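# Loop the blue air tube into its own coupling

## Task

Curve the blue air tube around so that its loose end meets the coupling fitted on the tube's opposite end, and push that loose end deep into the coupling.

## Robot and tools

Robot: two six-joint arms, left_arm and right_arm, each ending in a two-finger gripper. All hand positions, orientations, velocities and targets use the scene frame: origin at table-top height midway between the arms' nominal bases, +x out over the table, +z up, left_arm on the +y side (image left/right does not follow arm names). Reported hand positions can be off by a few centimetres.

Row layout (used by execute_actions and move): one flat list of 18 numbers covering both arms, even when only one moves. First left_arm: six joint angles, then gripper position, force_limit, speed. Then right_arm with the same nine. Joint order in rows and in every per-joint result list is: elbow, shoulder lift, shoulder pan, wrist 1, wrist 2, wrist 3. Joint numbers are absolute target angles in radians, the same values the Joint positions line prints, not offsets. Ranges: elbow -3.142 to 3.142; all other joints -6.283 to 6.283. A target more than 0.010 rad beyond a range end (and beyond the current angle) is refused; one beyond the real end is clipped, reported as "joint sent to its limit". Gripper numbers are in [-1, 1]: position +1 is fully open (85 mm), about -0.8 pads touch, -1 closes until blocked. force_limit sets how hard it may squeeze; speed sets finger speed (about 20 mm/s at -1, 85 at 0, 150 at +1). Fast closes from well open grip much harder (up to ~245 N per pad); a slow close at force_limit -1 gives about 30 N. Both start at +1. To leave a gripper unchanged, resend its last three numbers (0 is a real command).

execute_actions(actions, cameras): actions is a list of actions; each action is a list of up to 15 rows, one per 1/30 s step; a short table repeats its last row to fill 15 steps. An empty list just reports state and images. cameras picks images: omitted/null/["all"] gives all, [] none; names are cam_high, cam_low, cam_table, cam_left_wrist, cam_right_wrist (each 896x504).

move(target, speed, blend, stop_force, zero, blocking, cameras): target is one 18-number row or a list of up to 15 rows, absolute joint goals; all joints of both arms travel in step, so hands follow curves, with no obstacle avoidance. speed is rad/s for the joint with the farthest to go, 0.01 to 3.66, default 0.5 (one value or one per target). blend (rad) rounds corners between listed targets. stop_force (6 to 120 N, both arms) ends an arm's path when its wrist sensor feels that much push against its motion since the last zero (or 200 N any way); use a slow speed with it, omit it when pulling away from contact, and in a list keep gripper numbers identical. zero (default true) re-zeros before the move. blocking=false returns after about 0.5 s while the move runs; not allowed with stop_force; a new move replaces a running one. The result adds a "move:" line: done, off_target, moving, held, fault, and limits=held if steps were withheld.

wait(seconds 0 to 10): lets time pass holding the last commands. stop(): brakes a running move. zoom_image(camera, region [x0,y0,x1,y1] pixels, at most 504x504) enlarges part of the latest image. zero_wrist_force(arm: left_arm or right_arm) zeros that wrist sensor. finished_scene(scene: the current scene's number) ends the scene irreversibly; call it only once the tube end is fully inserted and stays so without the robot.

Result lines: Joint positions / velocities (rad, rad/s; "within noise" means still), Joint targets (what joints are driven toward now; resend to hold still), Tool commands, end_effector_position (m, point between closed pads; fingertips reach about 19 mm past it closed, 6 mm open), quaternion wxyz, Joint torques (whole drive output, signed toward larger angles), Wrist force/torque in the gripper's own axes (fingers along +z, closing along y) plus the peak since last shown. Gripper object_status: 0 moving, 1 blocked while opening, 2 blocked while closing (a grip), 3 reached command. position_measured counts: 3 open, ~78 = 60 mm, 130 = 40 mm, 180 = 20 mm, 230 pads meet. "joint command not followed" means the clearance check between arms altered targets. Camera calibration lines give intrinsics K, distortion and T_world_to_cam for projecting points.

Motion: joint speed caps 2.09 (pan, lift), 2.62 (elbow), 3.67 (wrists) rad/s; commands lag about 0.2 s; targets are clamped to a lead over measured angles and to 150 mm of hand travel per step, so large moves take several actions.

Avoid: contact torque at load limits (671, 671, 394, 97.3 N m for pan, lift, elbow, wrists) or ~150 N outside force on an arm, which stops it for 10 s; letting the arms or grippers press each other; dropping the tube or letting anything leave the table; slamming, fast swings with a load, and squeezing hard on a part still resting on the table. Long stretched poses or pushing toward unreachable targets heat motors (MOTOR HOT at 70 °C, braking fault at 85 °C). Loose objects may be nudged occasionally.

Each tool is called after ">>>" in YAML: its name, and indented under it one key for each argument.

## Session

>>> execute_actions:
  actions: []

Scene clock: 0.00 s.
left_arm: end_effector_position=(+0.3874, +0.8286, +0.3368) position_measured=3 object_status=3 end_effector_quat_wxyz=(-0.096, +0.566, +0.818, -0.021) | right_arm: end_effector_position=(+0.3901, -0.1469, +0.2511) position_measured=3 object_status=3 end_effector_quat_wxyz=(-0.380, -0.401, +0.790, -0.265)
Joint names: [elbow, shoulder lift, shoulder pan, wrist 1, wrist 2, wrist 3]
Joint positions: left_arm=[2.43 -1.938 -0.059 -1.874 -1.511 1.12] | right_arm=[-1.803 -2 4.543 -1.852 1.808 0.308]
Joint velocities: within noise
Joint torques (N m): no reading
Wrist force (N): no reading
Wrist torque (N m): no reading
Wrist force, peak (N): no reading
Joint targets: left_arm=[2.430 -1.938 -0.059 -1.874 -1.511 1.120] | right_arm=[-1.803 -2.000 4.543 -1.852 1.808 0.308]
Tool commands: left_gripper/position=+1.0 left_gripper/force_limit=+1.0 left_gripper/speed=+1.0 right_gripper/position=+1.0 right_gripper/force_limit=+1.0 right_gripper/speed=+1.0
camera_calibration:
cam_left_wrist: T_world_to_cam=[[0.899953, 0.392298, -0.19023, -0.596996], [0.425656, -0.885003, 0.188644, 0.5245], [-0.094349, -0.250743, -0.963445, 0.695475], [0, 0, 0, 1]] pos_world=[0.379629, 0.87277, 0.457542]
cam_right_wrist: T_world_to_cam=[[-0.844283, 0.535037, -0.0303665, 0.415232], [0.44158, 0.662466, -0.6051, 0.0974068], [-0.303634, -0.524285, -0.79557, 0.369783], [0, 0, 0, 1]] pos_world=[0.419839, -0.0928215, 0.365739]

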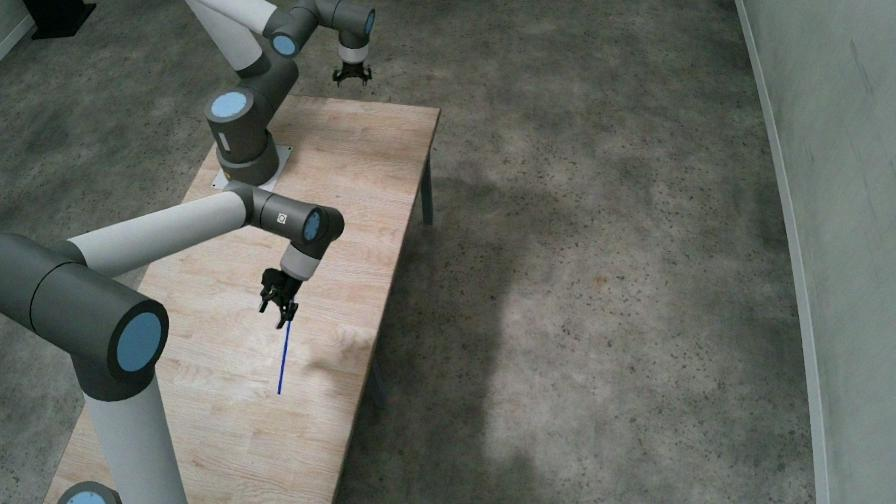

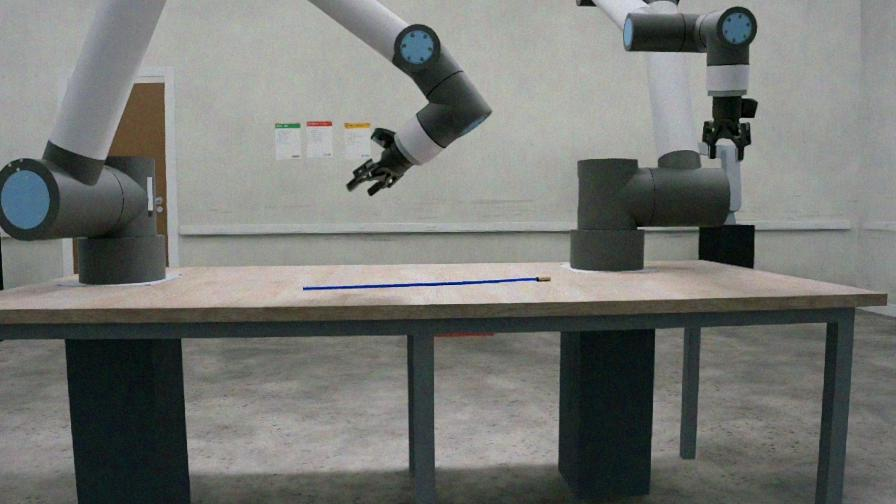

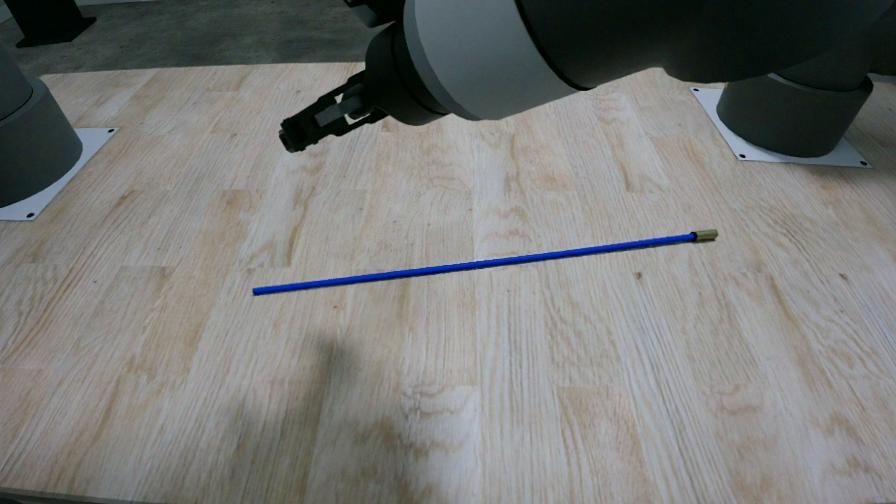

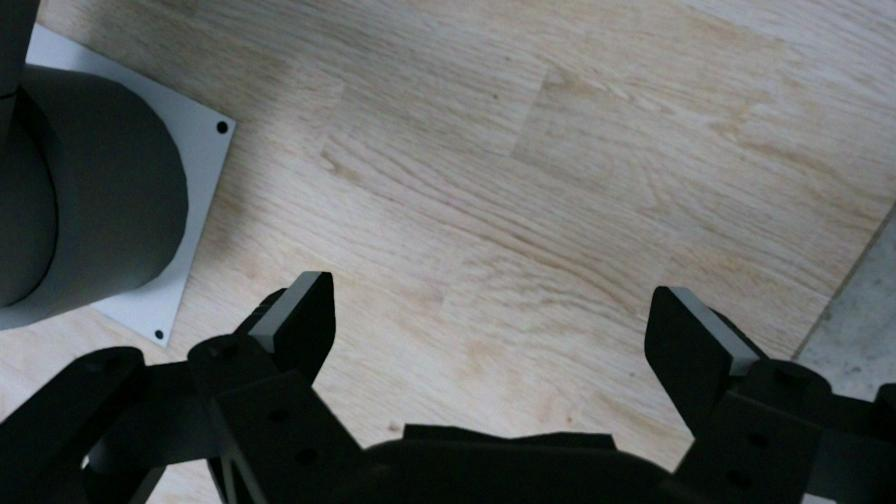

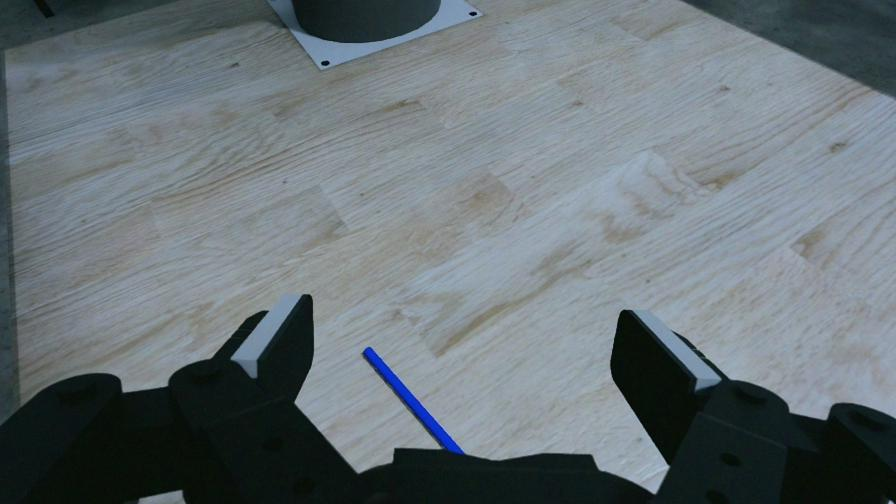

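>>> move:
  target: [2.7545,-1.6973,-1.1385,-2.6280,-1.5708,3.3783,1,1,1,-2.4776,-1.7158,4.6286,-0.5190,1.5708,-3.4236,1,1,1]
  speed: 1.3

Scene clock: 12.63 s.
left_arm: end_effector_position=(+0.2898, +0.3487, +0.1201) position_measured=3 object_status=3 end_effector_quat_wxyz=(+0.000, +0.765, -0.645, +0.000) | right_arm: end_effector_position=(+0.3921, -0.2518, +0.1198) position_measured=3 object_status=3 end_effector_quat_wxyz=(+0.000, +0.646, +0.763, +0.000)
Joint names: [elbow, shoulder lift, shoulder pan, wrist 1, wrist 2, wrist 3]
Joint positions: left_arm=[2.754 -1.697 -1.138 -2.628 -1.571 3.378] | right_arm=[-2.478 -1.716 4.629 -0.519 1.571 -3.423]
Joint velocities: within noise
Joint torques (N m): left_arm=[-34.7 10.67 -17.84 -15.18 -4.18 6.71] | right_arm=[45.25 100.22 15.89 16.12 -5.12 -4.12]
Wrist force (N): left_arm=[0.1 -0.5 -0.6] | right_arm=[1.8 -0.1 1.3]
Wrist torque (N m): left_arm=[-0.15 0.08 -0.09] | right_arm=[-0.07 -0.27 0.13]
Wrist force, peak (N): left_arm=[1.8 -1.2 -1.3] | right_arm=[3.1 -0.7 0.4]
Joint targets: left_arm=[2.755 -1.697 -1.139 -2.628 -1.571 3.378] | right_arm=[-2.478 -1.716 4.629 -0.519 1.571 -3.424]
move: done
camera_calibration:
cam_left_wrist: T_world_to_cam=[[-0.977921, -0.202063, -0.0532962, 0.372874], [-0.208253, 0.92115, 0.328807, -0.280683], [-0.017346, 0.332646, -0.942892, 0.128842], [0, 0, 0, 1]] pos_world=[0.308423, 0.291036, 0.233648]
cam_right_wrist: T_world_to_cam=[[0.971092, 0.234957, 0.042135, -0.326934], [0.211478, -0.928687, 0.30466, -0.332902], [0.110712, -0.286943, -0.951529, 0.126885], [0, 0, 0, 1]] pos_world=[0.373837, -0.195937, 0.235932]

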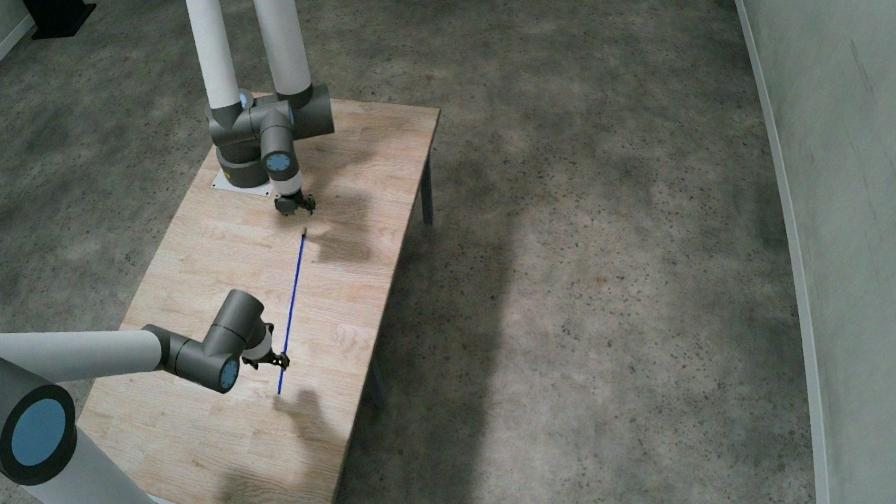

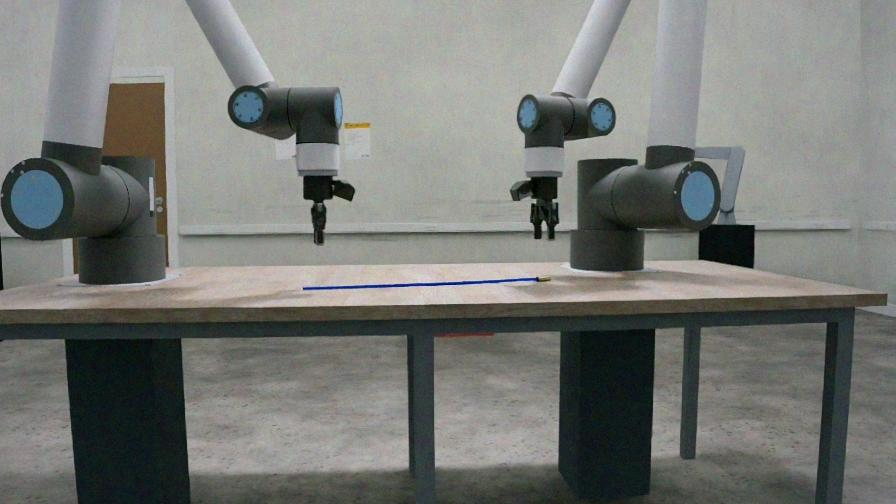

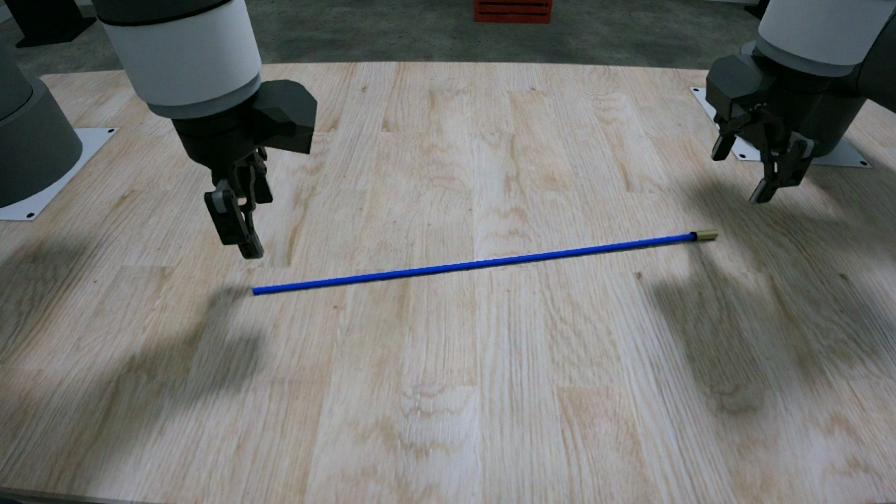

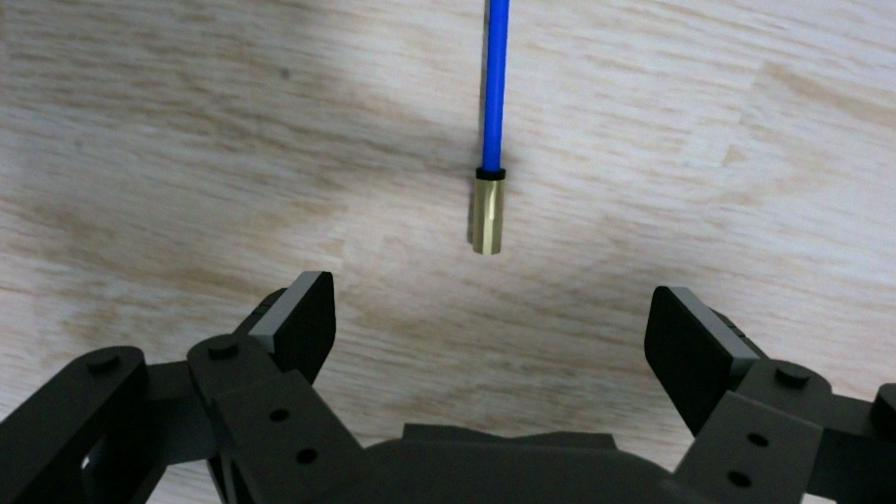

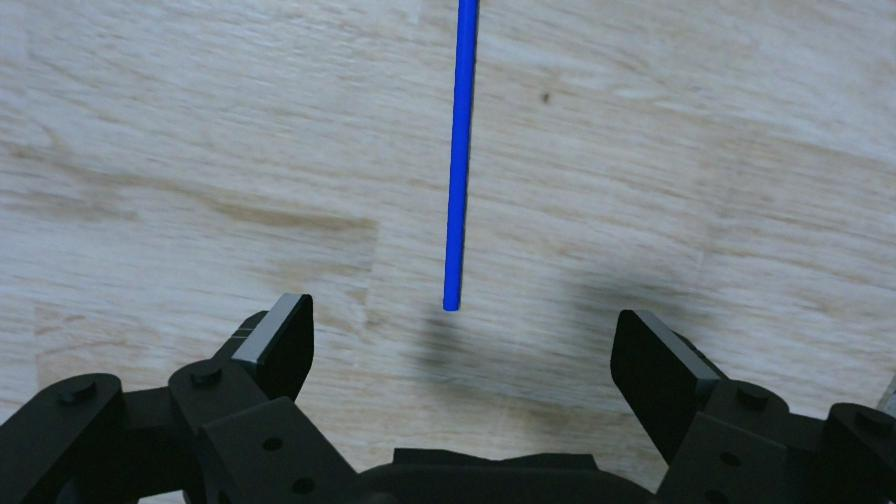

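>>> move:
  target:
    - [2.8252,-1.4072,-1.1445,-2.9888,-1.5708,3.3551,1,1,1,-2.5166,-1.8764,4.6138,-0.3194,1.5708,-3.4664,1,1,1]
    - [2.8315,-1.3717,-1.1445,-3.0306,-1.5708,3.3551,1,1,1,-2.5198,-1.8943,4.6138,-0.2983,1.5708,-3.4664,1,1,1]
  speed: [0.3,0.08]

Scene clock: 22.20 s.
left_arm: end_effector_position=(+0.2888, +0.3448, +0.0204) position_measured=3 object_status=3 end_effector_quat_wxyz=(+0.000, +0.770, -0.638, +0.000) | right_arm: end_effector_position=(+0.4015, -0.2538, +0.0205) position_measured=3 object_status=3 end_effector_quat_wxyz=(+0.000, +0.636, +0.772, +0.000)
Joint names: [elbow, shoulder lift, shoulder pan, wrist 1, wrist 2, wrist 3]
Joint positions: left_arm=[2.831 -1.372 -1.145 -3.03 -1.571 3.355] | right_arm=[-2.52 -1.894 4.614 -0.298 1.571 -3.466]
Joint velocities: within noise
Joint torques (N m): left_arm=[-0.97 -27.81 -19.72 -16.1 -2.65 -4.52] | right_arm=[26.7 76.44 -18.1 15.44 -3.18 -4.71]
Wrist force (N): left_arm=[0.1 -0.6 -1.0] | right_arm=[2.3 -0.3 0.9]
Wrist torque (N m): left_arm=[-0.19 -0.10 -0.03] | right_arm=[-0.09 -0.40 0.14]
Wrist force, peak (N): left_arm=[0.3 -0.8 -1.5] | right_arm=[2.2 -0.1 2.1]
Joint targets: left_arm=[2.832 -1.372 -1.145 -3.031 -1.571 3.355] | right_arm=[-2.520 -1.894 4.614 -0.298 1.571 -3.466]
move: done
camera_calibration:
cam_left_wrist: T_world_to_cam=[[-0.974349, -0.218651, -0.053247, 0.370418], [-0.223857, 0.917473, 0.328834, -0.238792], [-0.023047, 0.332319, -0.942886, 0.0379698], [0, 0, 0, 1]] pos_world=[0.308336, 0.287459, 0.134048]
cam_right_wrist: T_world_to_cam=[[0.964044, 0.262369, 0.0422072, -0.321668], [0.237695, -0.922371, 0.30452, -0.315371], [0.118827, -0.283539, -0.95157, 0.0283931], [0, 0, 0, 1]] pos_world=[0.38169, -0.198442, 0.136631]

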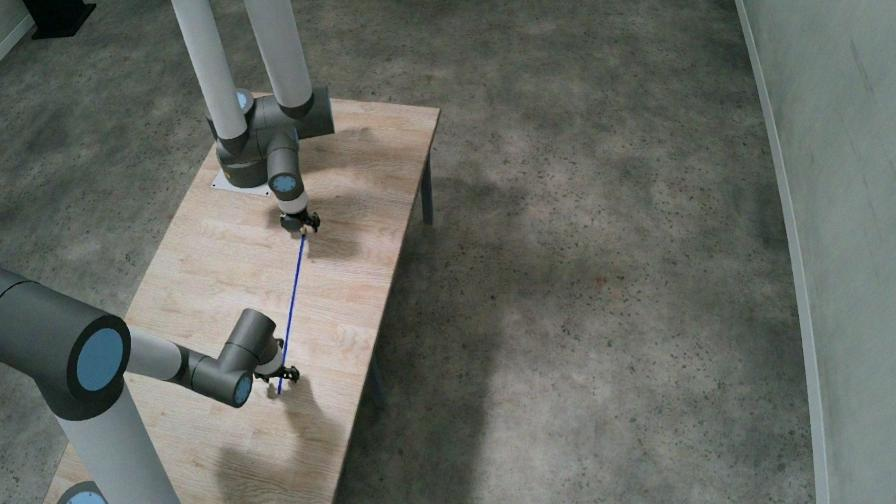

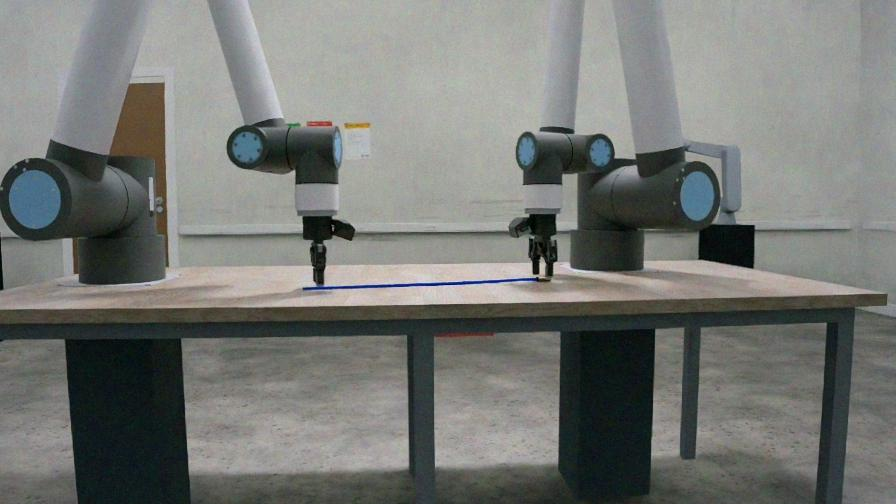

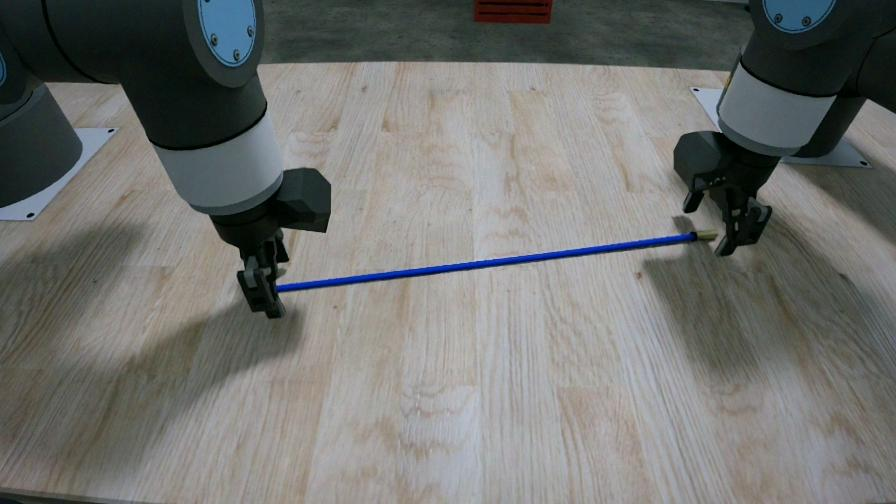

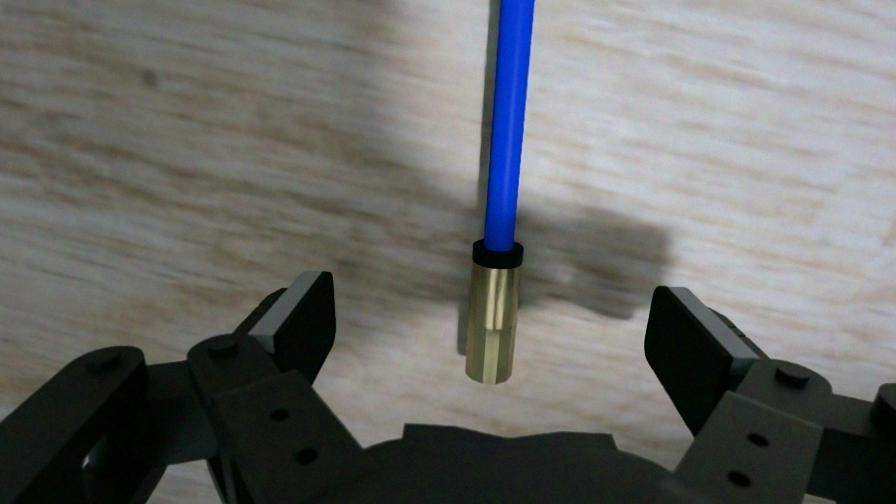

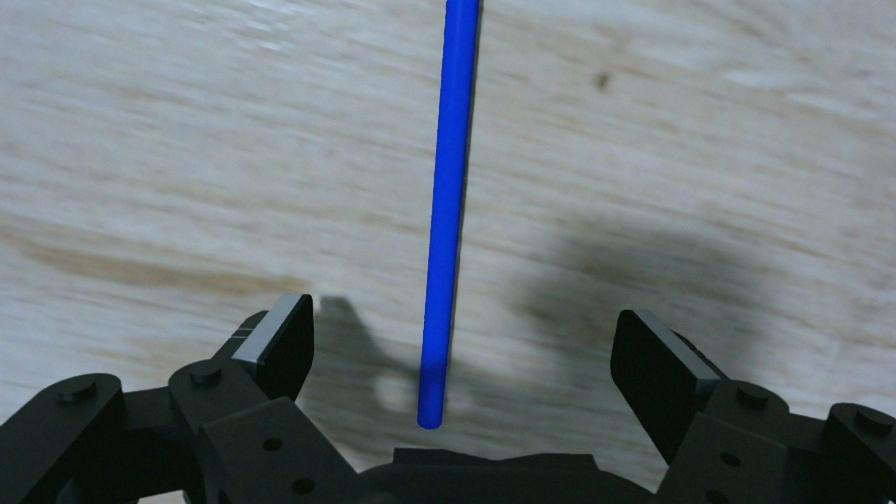

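>>> move:
  target: [2.8315,-1.3717,-1.1445,-3.0306,-1.5708,3.3551,-1,0.8,-0.8,-2.5198,-1.8943,4.6138,-0.2983,1.5708,-3.4664,-1,0.2,-0.8]

Scene clock: 26.27 s.
left_arm: end_effector_position=(+0.2888, +0.3448, +0.0204) position_measured=200 object_status=2 end_effector_quat_wxyz=(+0.000, +0.770, -0.638, +0.000) | right_arm: end_effector_position=(+0.4015, -0.2538, +0.0204) position_measured=216 object_status=0 end_effector_quat_wxyz=(+0.000, +0.636, +0.772, +0.000)
Joint names: [elbow, shoulder lift, shoulder pan, wrist 1, wrist 2, wrist 3]
Joint positions: left_arm=[2.832 -1.372 -1.145 -3.031 -1.571 3.355] | right_arm=[-2.52 -1.894 4.614 -0.298 1.571 -3.466]
Joint velocities: within noise
Joint torques (N m): left_arm=[-16.98 -28.97 -16.38 -7.51 -1.3 -4.45] | right_arm=[44.24 77.54 -13.44 11.02 -2.24 -4]
Wrist force (N): left_arm=[-6.0 1.7 -28.4] | right_arm=[-0.7 -1.6 -17.9]
Wrist torque (N m): left_arm=[-0.19 -0.21 -0.01] | right_arm=[-0.10 -0.42 0.15]
Wrist force, peak (N): left_arm=[-5.8 1.5 -28.6] | right_arm=[-0.1 -0.8 -18.4]
Joint targets: left_arm=[2.832 -1.372 -1.145 -3.031 -1.571 3.355] | right_arm=[-2.520 -1.894 4.614 -0.298 1.571 -3.466]
move: done
camera_calibration:
cam_left_wrist: T_world_to_cam=[[-0.974349, -0.218651, -0.053247, 0.370412], [-0.223857, 0.917473, 0.328834, -0.238759], [-0.023047, 0.332319, -0.942886, 0.0378755], [0, 0, 0, 1]] pos_world=[0.308336, 0.287459, 0.133948]
cam_right_wrist: T_world_to_cam=[[0.964044, 0.262369, 0.0422072, -0.321664], [0.237695, -0.922371, 0.30452, -0.31534], [0.118827, -0.283539, -0.95157, 0.0282979], [0, 0, 0, 1]] pos_world=[0.38169, -0.198442, 0.136531]

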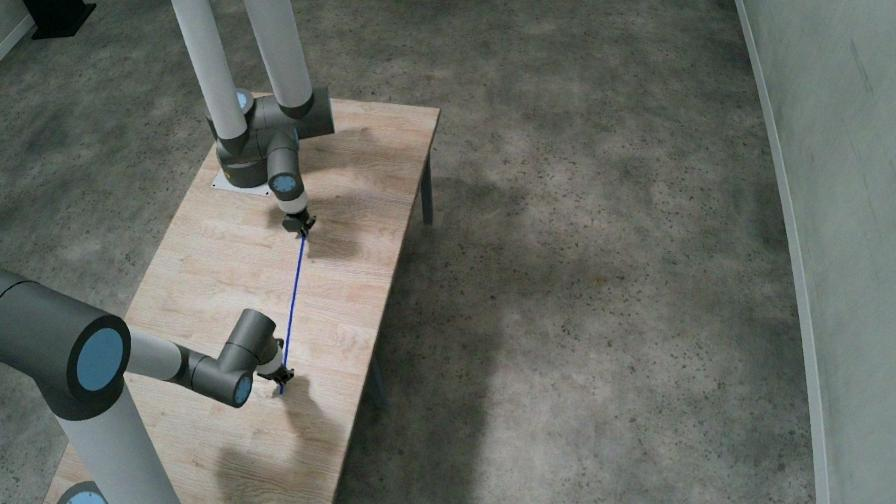

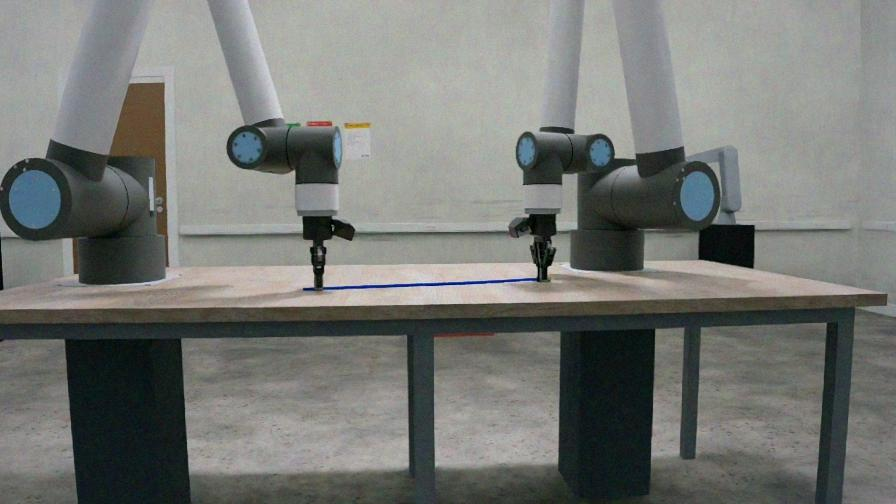

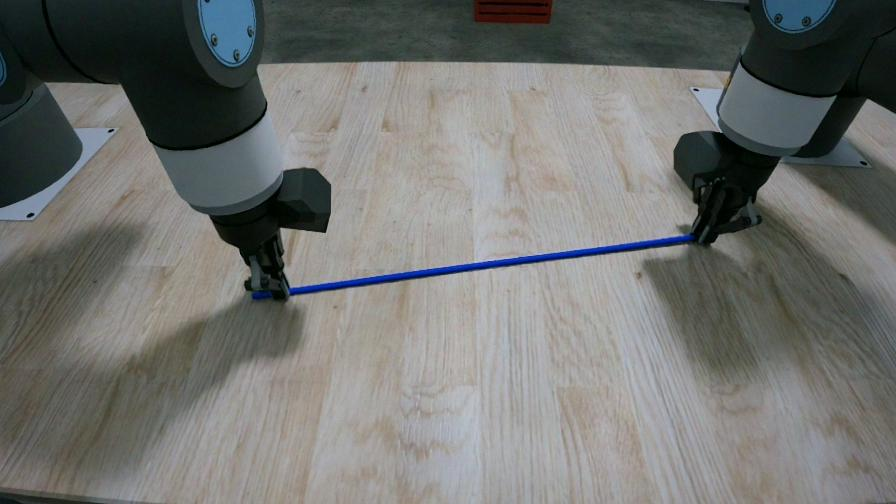

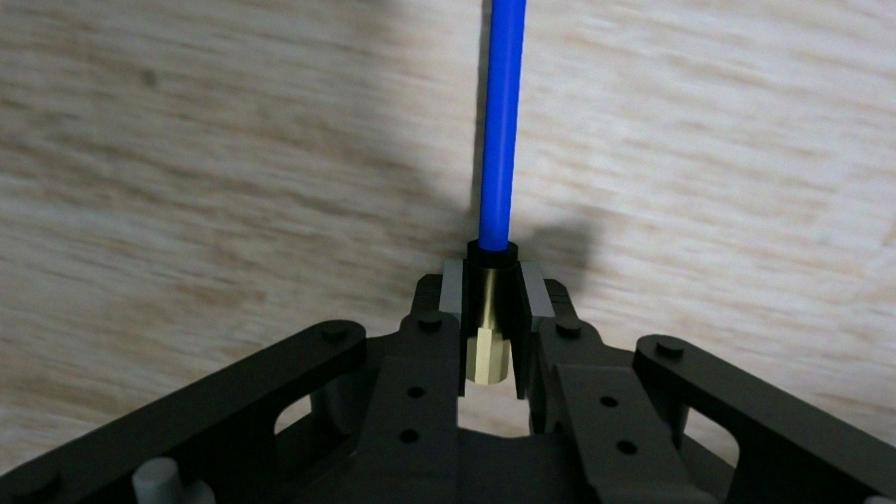

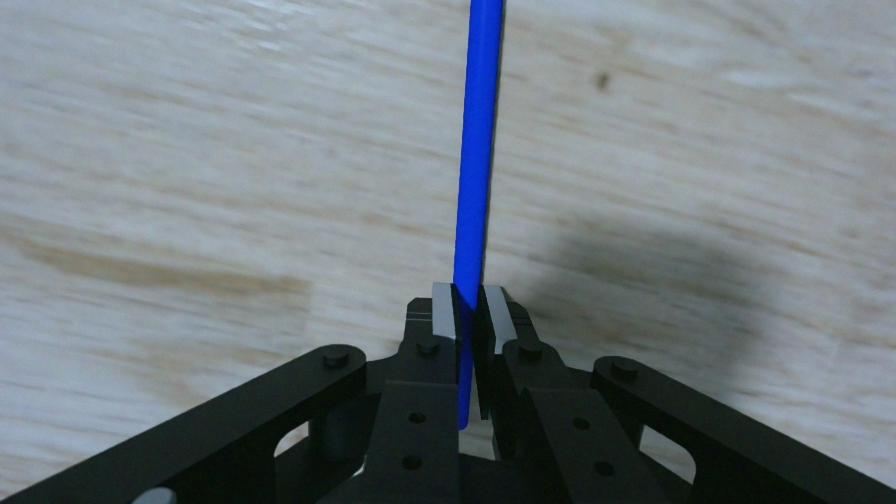

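>>> move:
  target:
    - [2.7526,-1.6940,-1.1445,-2.6294,-1.5708,3.3551,-1,0.8,-0.8,-2.4749,-1.7178,4.6138,-0.5197,1.5708,-3.4664,-1,0.2,-0.8]
    - [2.6550,-1.5778,-1.2147,-2.6480,-1.5708,2.4574,-1,0.8,-0.8,-2.4966,-1.7013,4.5885,-0.5145,1.5708,-2.7380,-1,0.2,-0.8]
    - [2.5592,-1.4903,-1.2029,-2.6397,-1.5708,1.8147,-1,0.8,-0.8,-2.4369,-1.7452,4.6792,-0.5303,1.5708,-1.7310,-1,0.2,-0.8]
    - [2.4809,-1.4283,-1.2195,-2.6234,-1.5708,1.1436,-1,0.8,-0.8,-2.3653,-1.7945,4.7284,-0.5526,1.5708,-0.7655,-1,0.2,-0.8]
  speed: [0.3,0.6,0.6,0.6]
  blend: 0.04

>>> move:
  target:
    - [2.4615,-1.4138,-1.2114,-2.6185,-1.5708,0.502,-1,0.8,-0.8,-2.3574,-1.7998,4.7550,-0.5552,1.5708,0.1826,-1,0.2,-0.8]
    - [2.5867,-1.3980,-1.4879,-2.7595,-1.0472,0.2449,-1,0.8,-0.8,-2.3574,-1.7998,4.7550,-0.5552,1.5708,0.1926,-1,0.2,-0.8]
    - [2.7802,-1.1005,-1.7328,-3.2505,-0.5236,0.0,-1,0.8,-0.8,-2.3574,-1.7998,4.7550,-0.5552,1.5708,0.2016,-1,0.2,-0.8]
  speed: [0.6,0.5,0.5]
  blend: 0.04

Scene clock: 39.43 s.
left_arm: end_effector_position=(+0.3395, +0.0998, +0.1199) position_measured=200 object_status=2 end_effector_quat_wxyz=(+0.000, +0.930, +0.367, +0.000) | right_arm: end_effector_position=(+0.3307, -0.1399, +0.1199) position_measured=216 object_status=2 end_effector_quat_wxyz=(+0.000, +0.917, -0.399, +0.000)
Joint names: [elbow, shoulder lift, shoulder pan, wrist 1, wrist 2, wrist 3]
Joint positions: left_arm=[2.481 -1.428 -1.219 -2.623 -1.571 1.144] | right_arm=[-2.365 -1.794 4.728 -0.553 1.571 -0.766]
Joint velocities: within noise
Joint torques (N m): left_arm=[-70.15 -48.61 -19.39 -3.94 2.29 -5.13] | right_arm=[72.9 70.92 21.75 5 1.63 3.84]
Wrist force (N): left_arm=[0.1 0.4 -0.5] | right_arm=[1.8 -0.6 0.9]
Wrist torque (N m): left_arm=[0.01 0.03 0.30] | right_arm=[-0.07 -0.34 -0.05]
Wrist force, peak (N): left_arm=[-5.9 1.4 -29.2] | right_arm=[-0.2 -1.5 -18.3]
Joint targets: left_arm=[2.481 -1.428 -1.219 -2.623 -1.571 1.144] | right_arm=[-2.365 -1.794 4.728 -0.553 1.571 -0.765]
move: done
camera_calibration:
cam_left_wrist: T_world_to_cam=[[0.70667, -0.705535, -0.053272, -0.150537], [-0.654702, -0.680587, 0.328888, 0.270376], [-0.268299, -0.197538, -0.942865, 0.350411], [0, 0, 0, 1]] pos_world=[0.37741, 0.147025, 0.233448]
cam_right_wrist: T_world_to_cam=[[-0.680724, -0.731325, 0.0421716, 0.117412], [-0.688398, 0.658326, 0.304491, 0.303692], [-0.250445, 0.178244, -0.951581, 0.350421], [0, 0, 0, 1]] pos_world=[0.376748, -0.176523, 0.236031]

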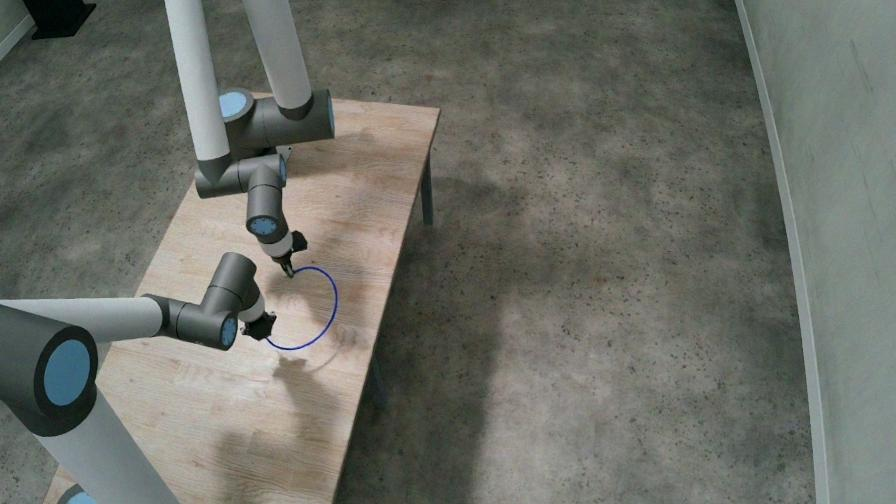

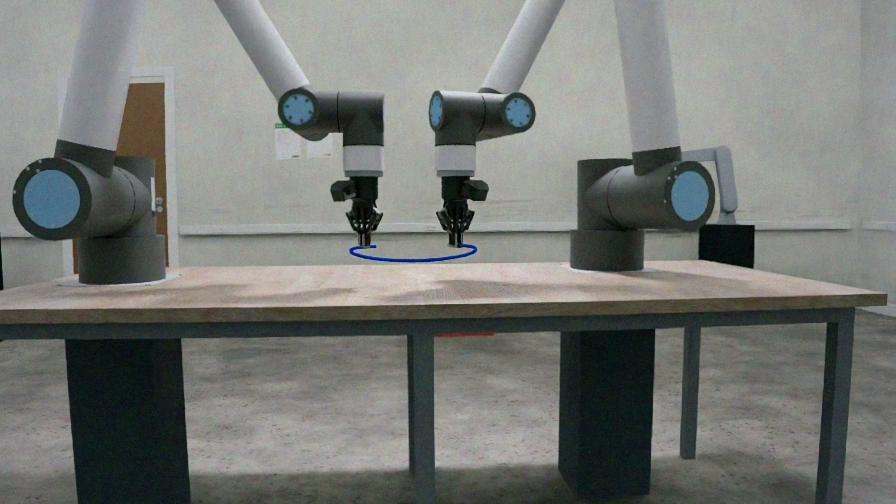

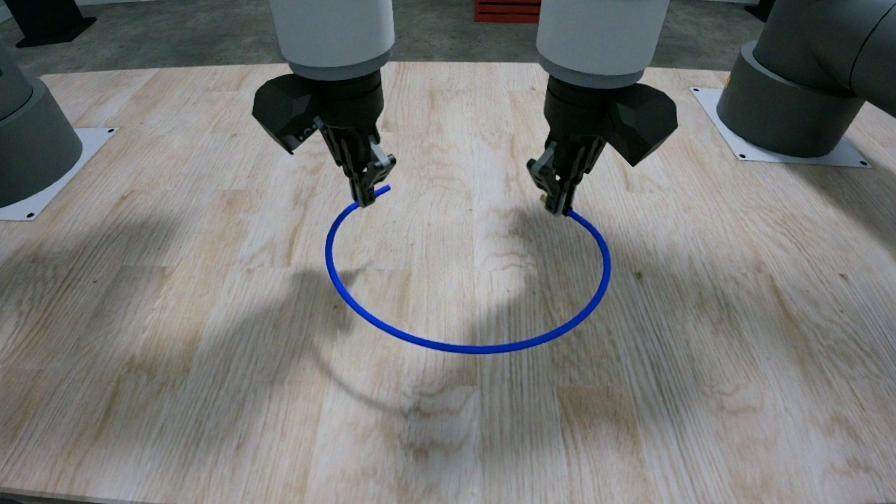

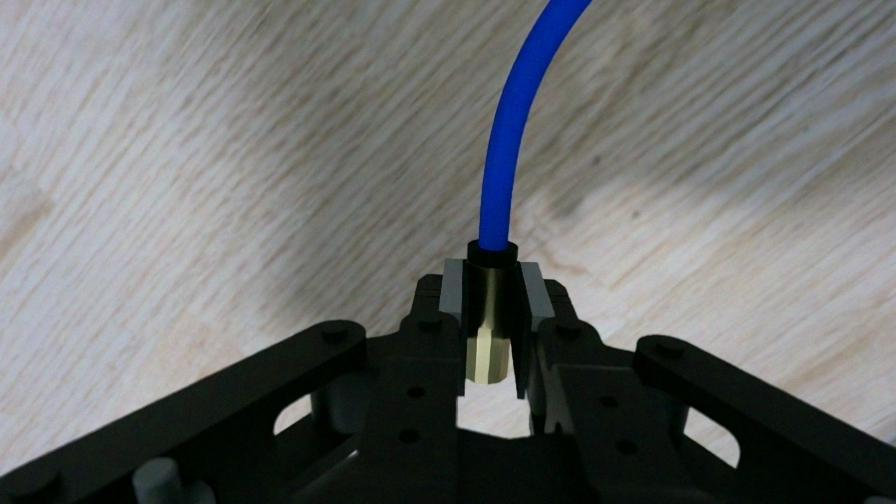

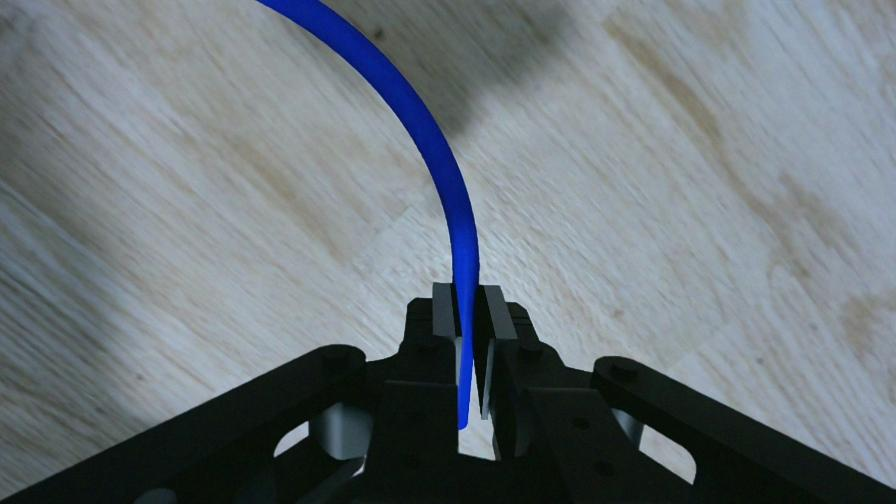

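Scene clock: 43.80 s.
left_arm: end_effector_position=(+0.3396, +0.0900, +0.1120) position_measured=200 object_status=2 end_effector_quat_wxyz=(+0.385, +0.667, +0.552, +0.319) | right_arm: end_effector_position=(+0.3112, -0.1284, +0.1199) position_measured=216 object_status=2 end_effector_quat_wxyz=(+0.000, -0.636, +0.772, +0.000)
Joint names: [elbow, shoulder lift, shoulder pan, wrist 1, wrist 2, wrist 3]
Joint positions: left_arm=[2.78 -1.101 -1.733 -3.25 -0.524 0] | right_arm=[-2.357 -1.8 4.755 -0.555 1.571 0.202]
Joint velocities: within noise
Joint torques (N m): left_arm=[19.81 -67.95 -21.2 -16.04 10.13 -5.01] | right_arm=[59.58 73.03 20.34 6.82 1.32 3.59]
Wrist force (N): left_arm=[-1.0 -2.0 -1.4] | right_arm=[0.6 0.1 1.0]
Wrist torque (N m): left_arm=[0.01 -0.33 0.13] | right_arm=[0.01 -0.47 -0.04]
Wrist force, peak (N): left_arm=[-1.3 -4.0 -0.8] | right_arm=[1.7 -0.4 1.7]
Joint targets: left_arm=[2.780 -1.101 -1.733 -3.251 -0.524 0.000] | right_arm=[-2.357 -1.800 4.755 -0.555 1.571 0.202]
move: done
camera_calibration:
cam_left_wrist: T_world_to_cam=[[0.542094, -0.0686298, 0.837511, -0.259079], [-0.431607, -0.877889, 0.207427, 0.222021], [0.721006, -0.473921, -0.50552, -0.0190335], [0, 0, 0, 1]] pos_world=[0.249994, 0.168109, 0.161306]
cam_right_wrist: T_world_to_cam=[[-0.991988, 0.119086, 0.0421638, 0.318608], [0.12628, 0.944101, 0.304511, 0.0657956], [-0.00354387, 0.307396, -0.951575, 0.283215], [0, 0, 0, 1]] pos_world=[0.30875, -0.187119, 0.236031]

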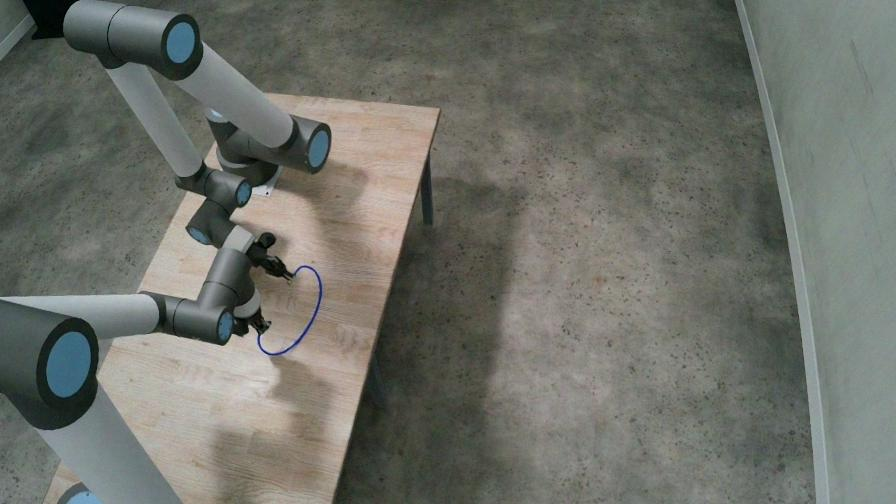

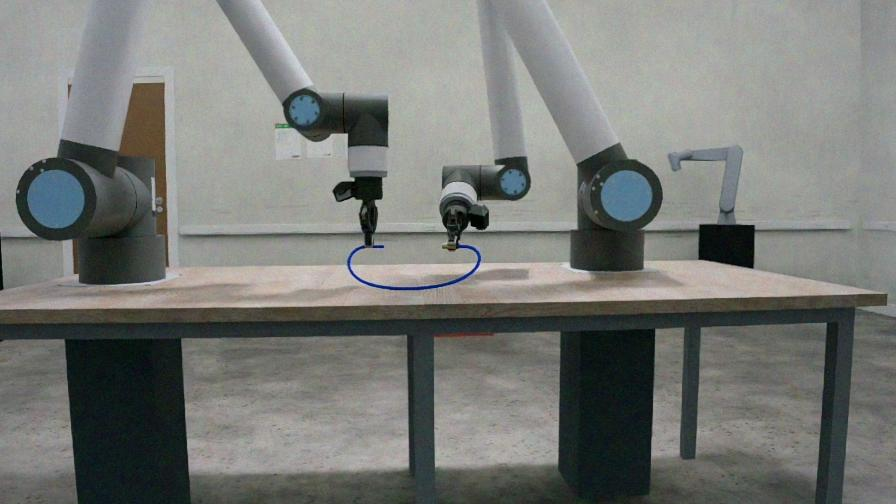

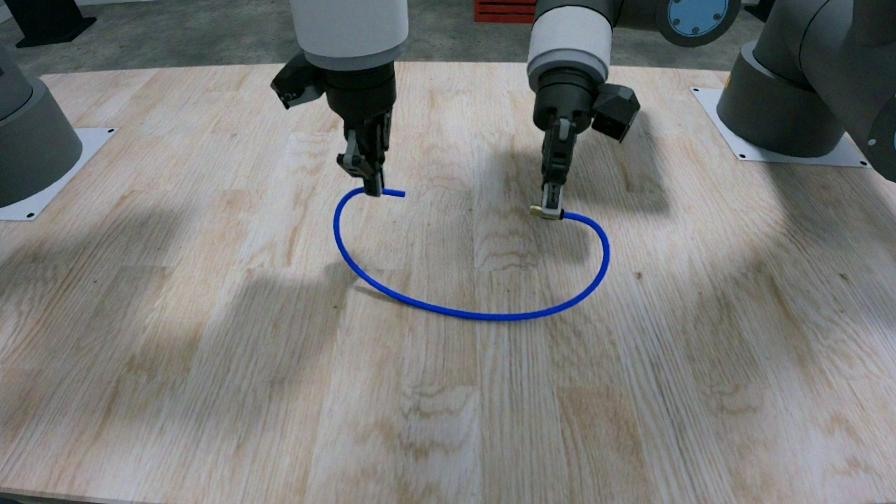

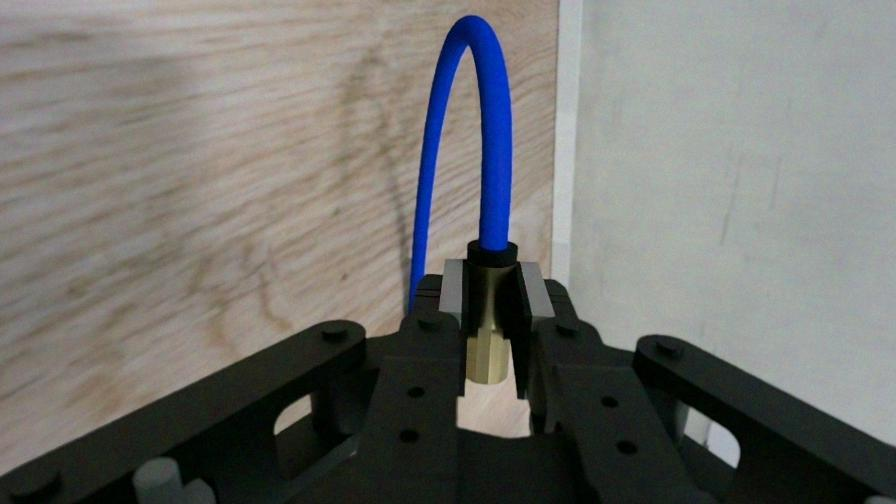

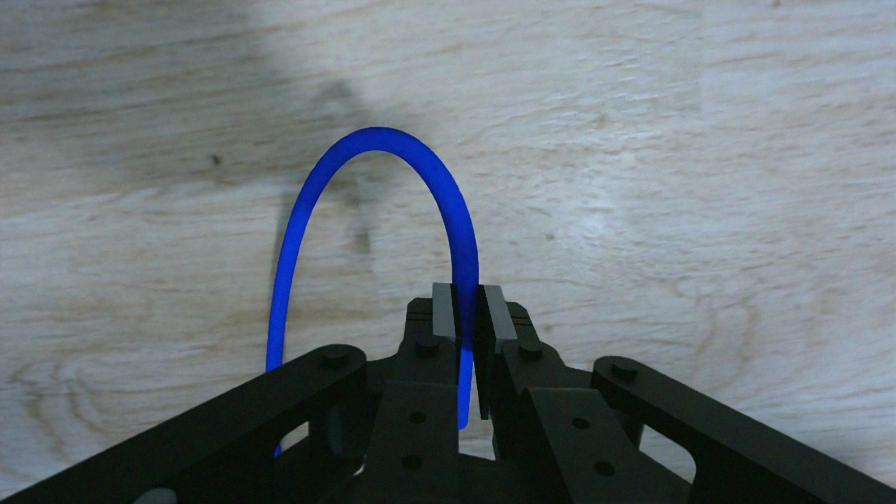

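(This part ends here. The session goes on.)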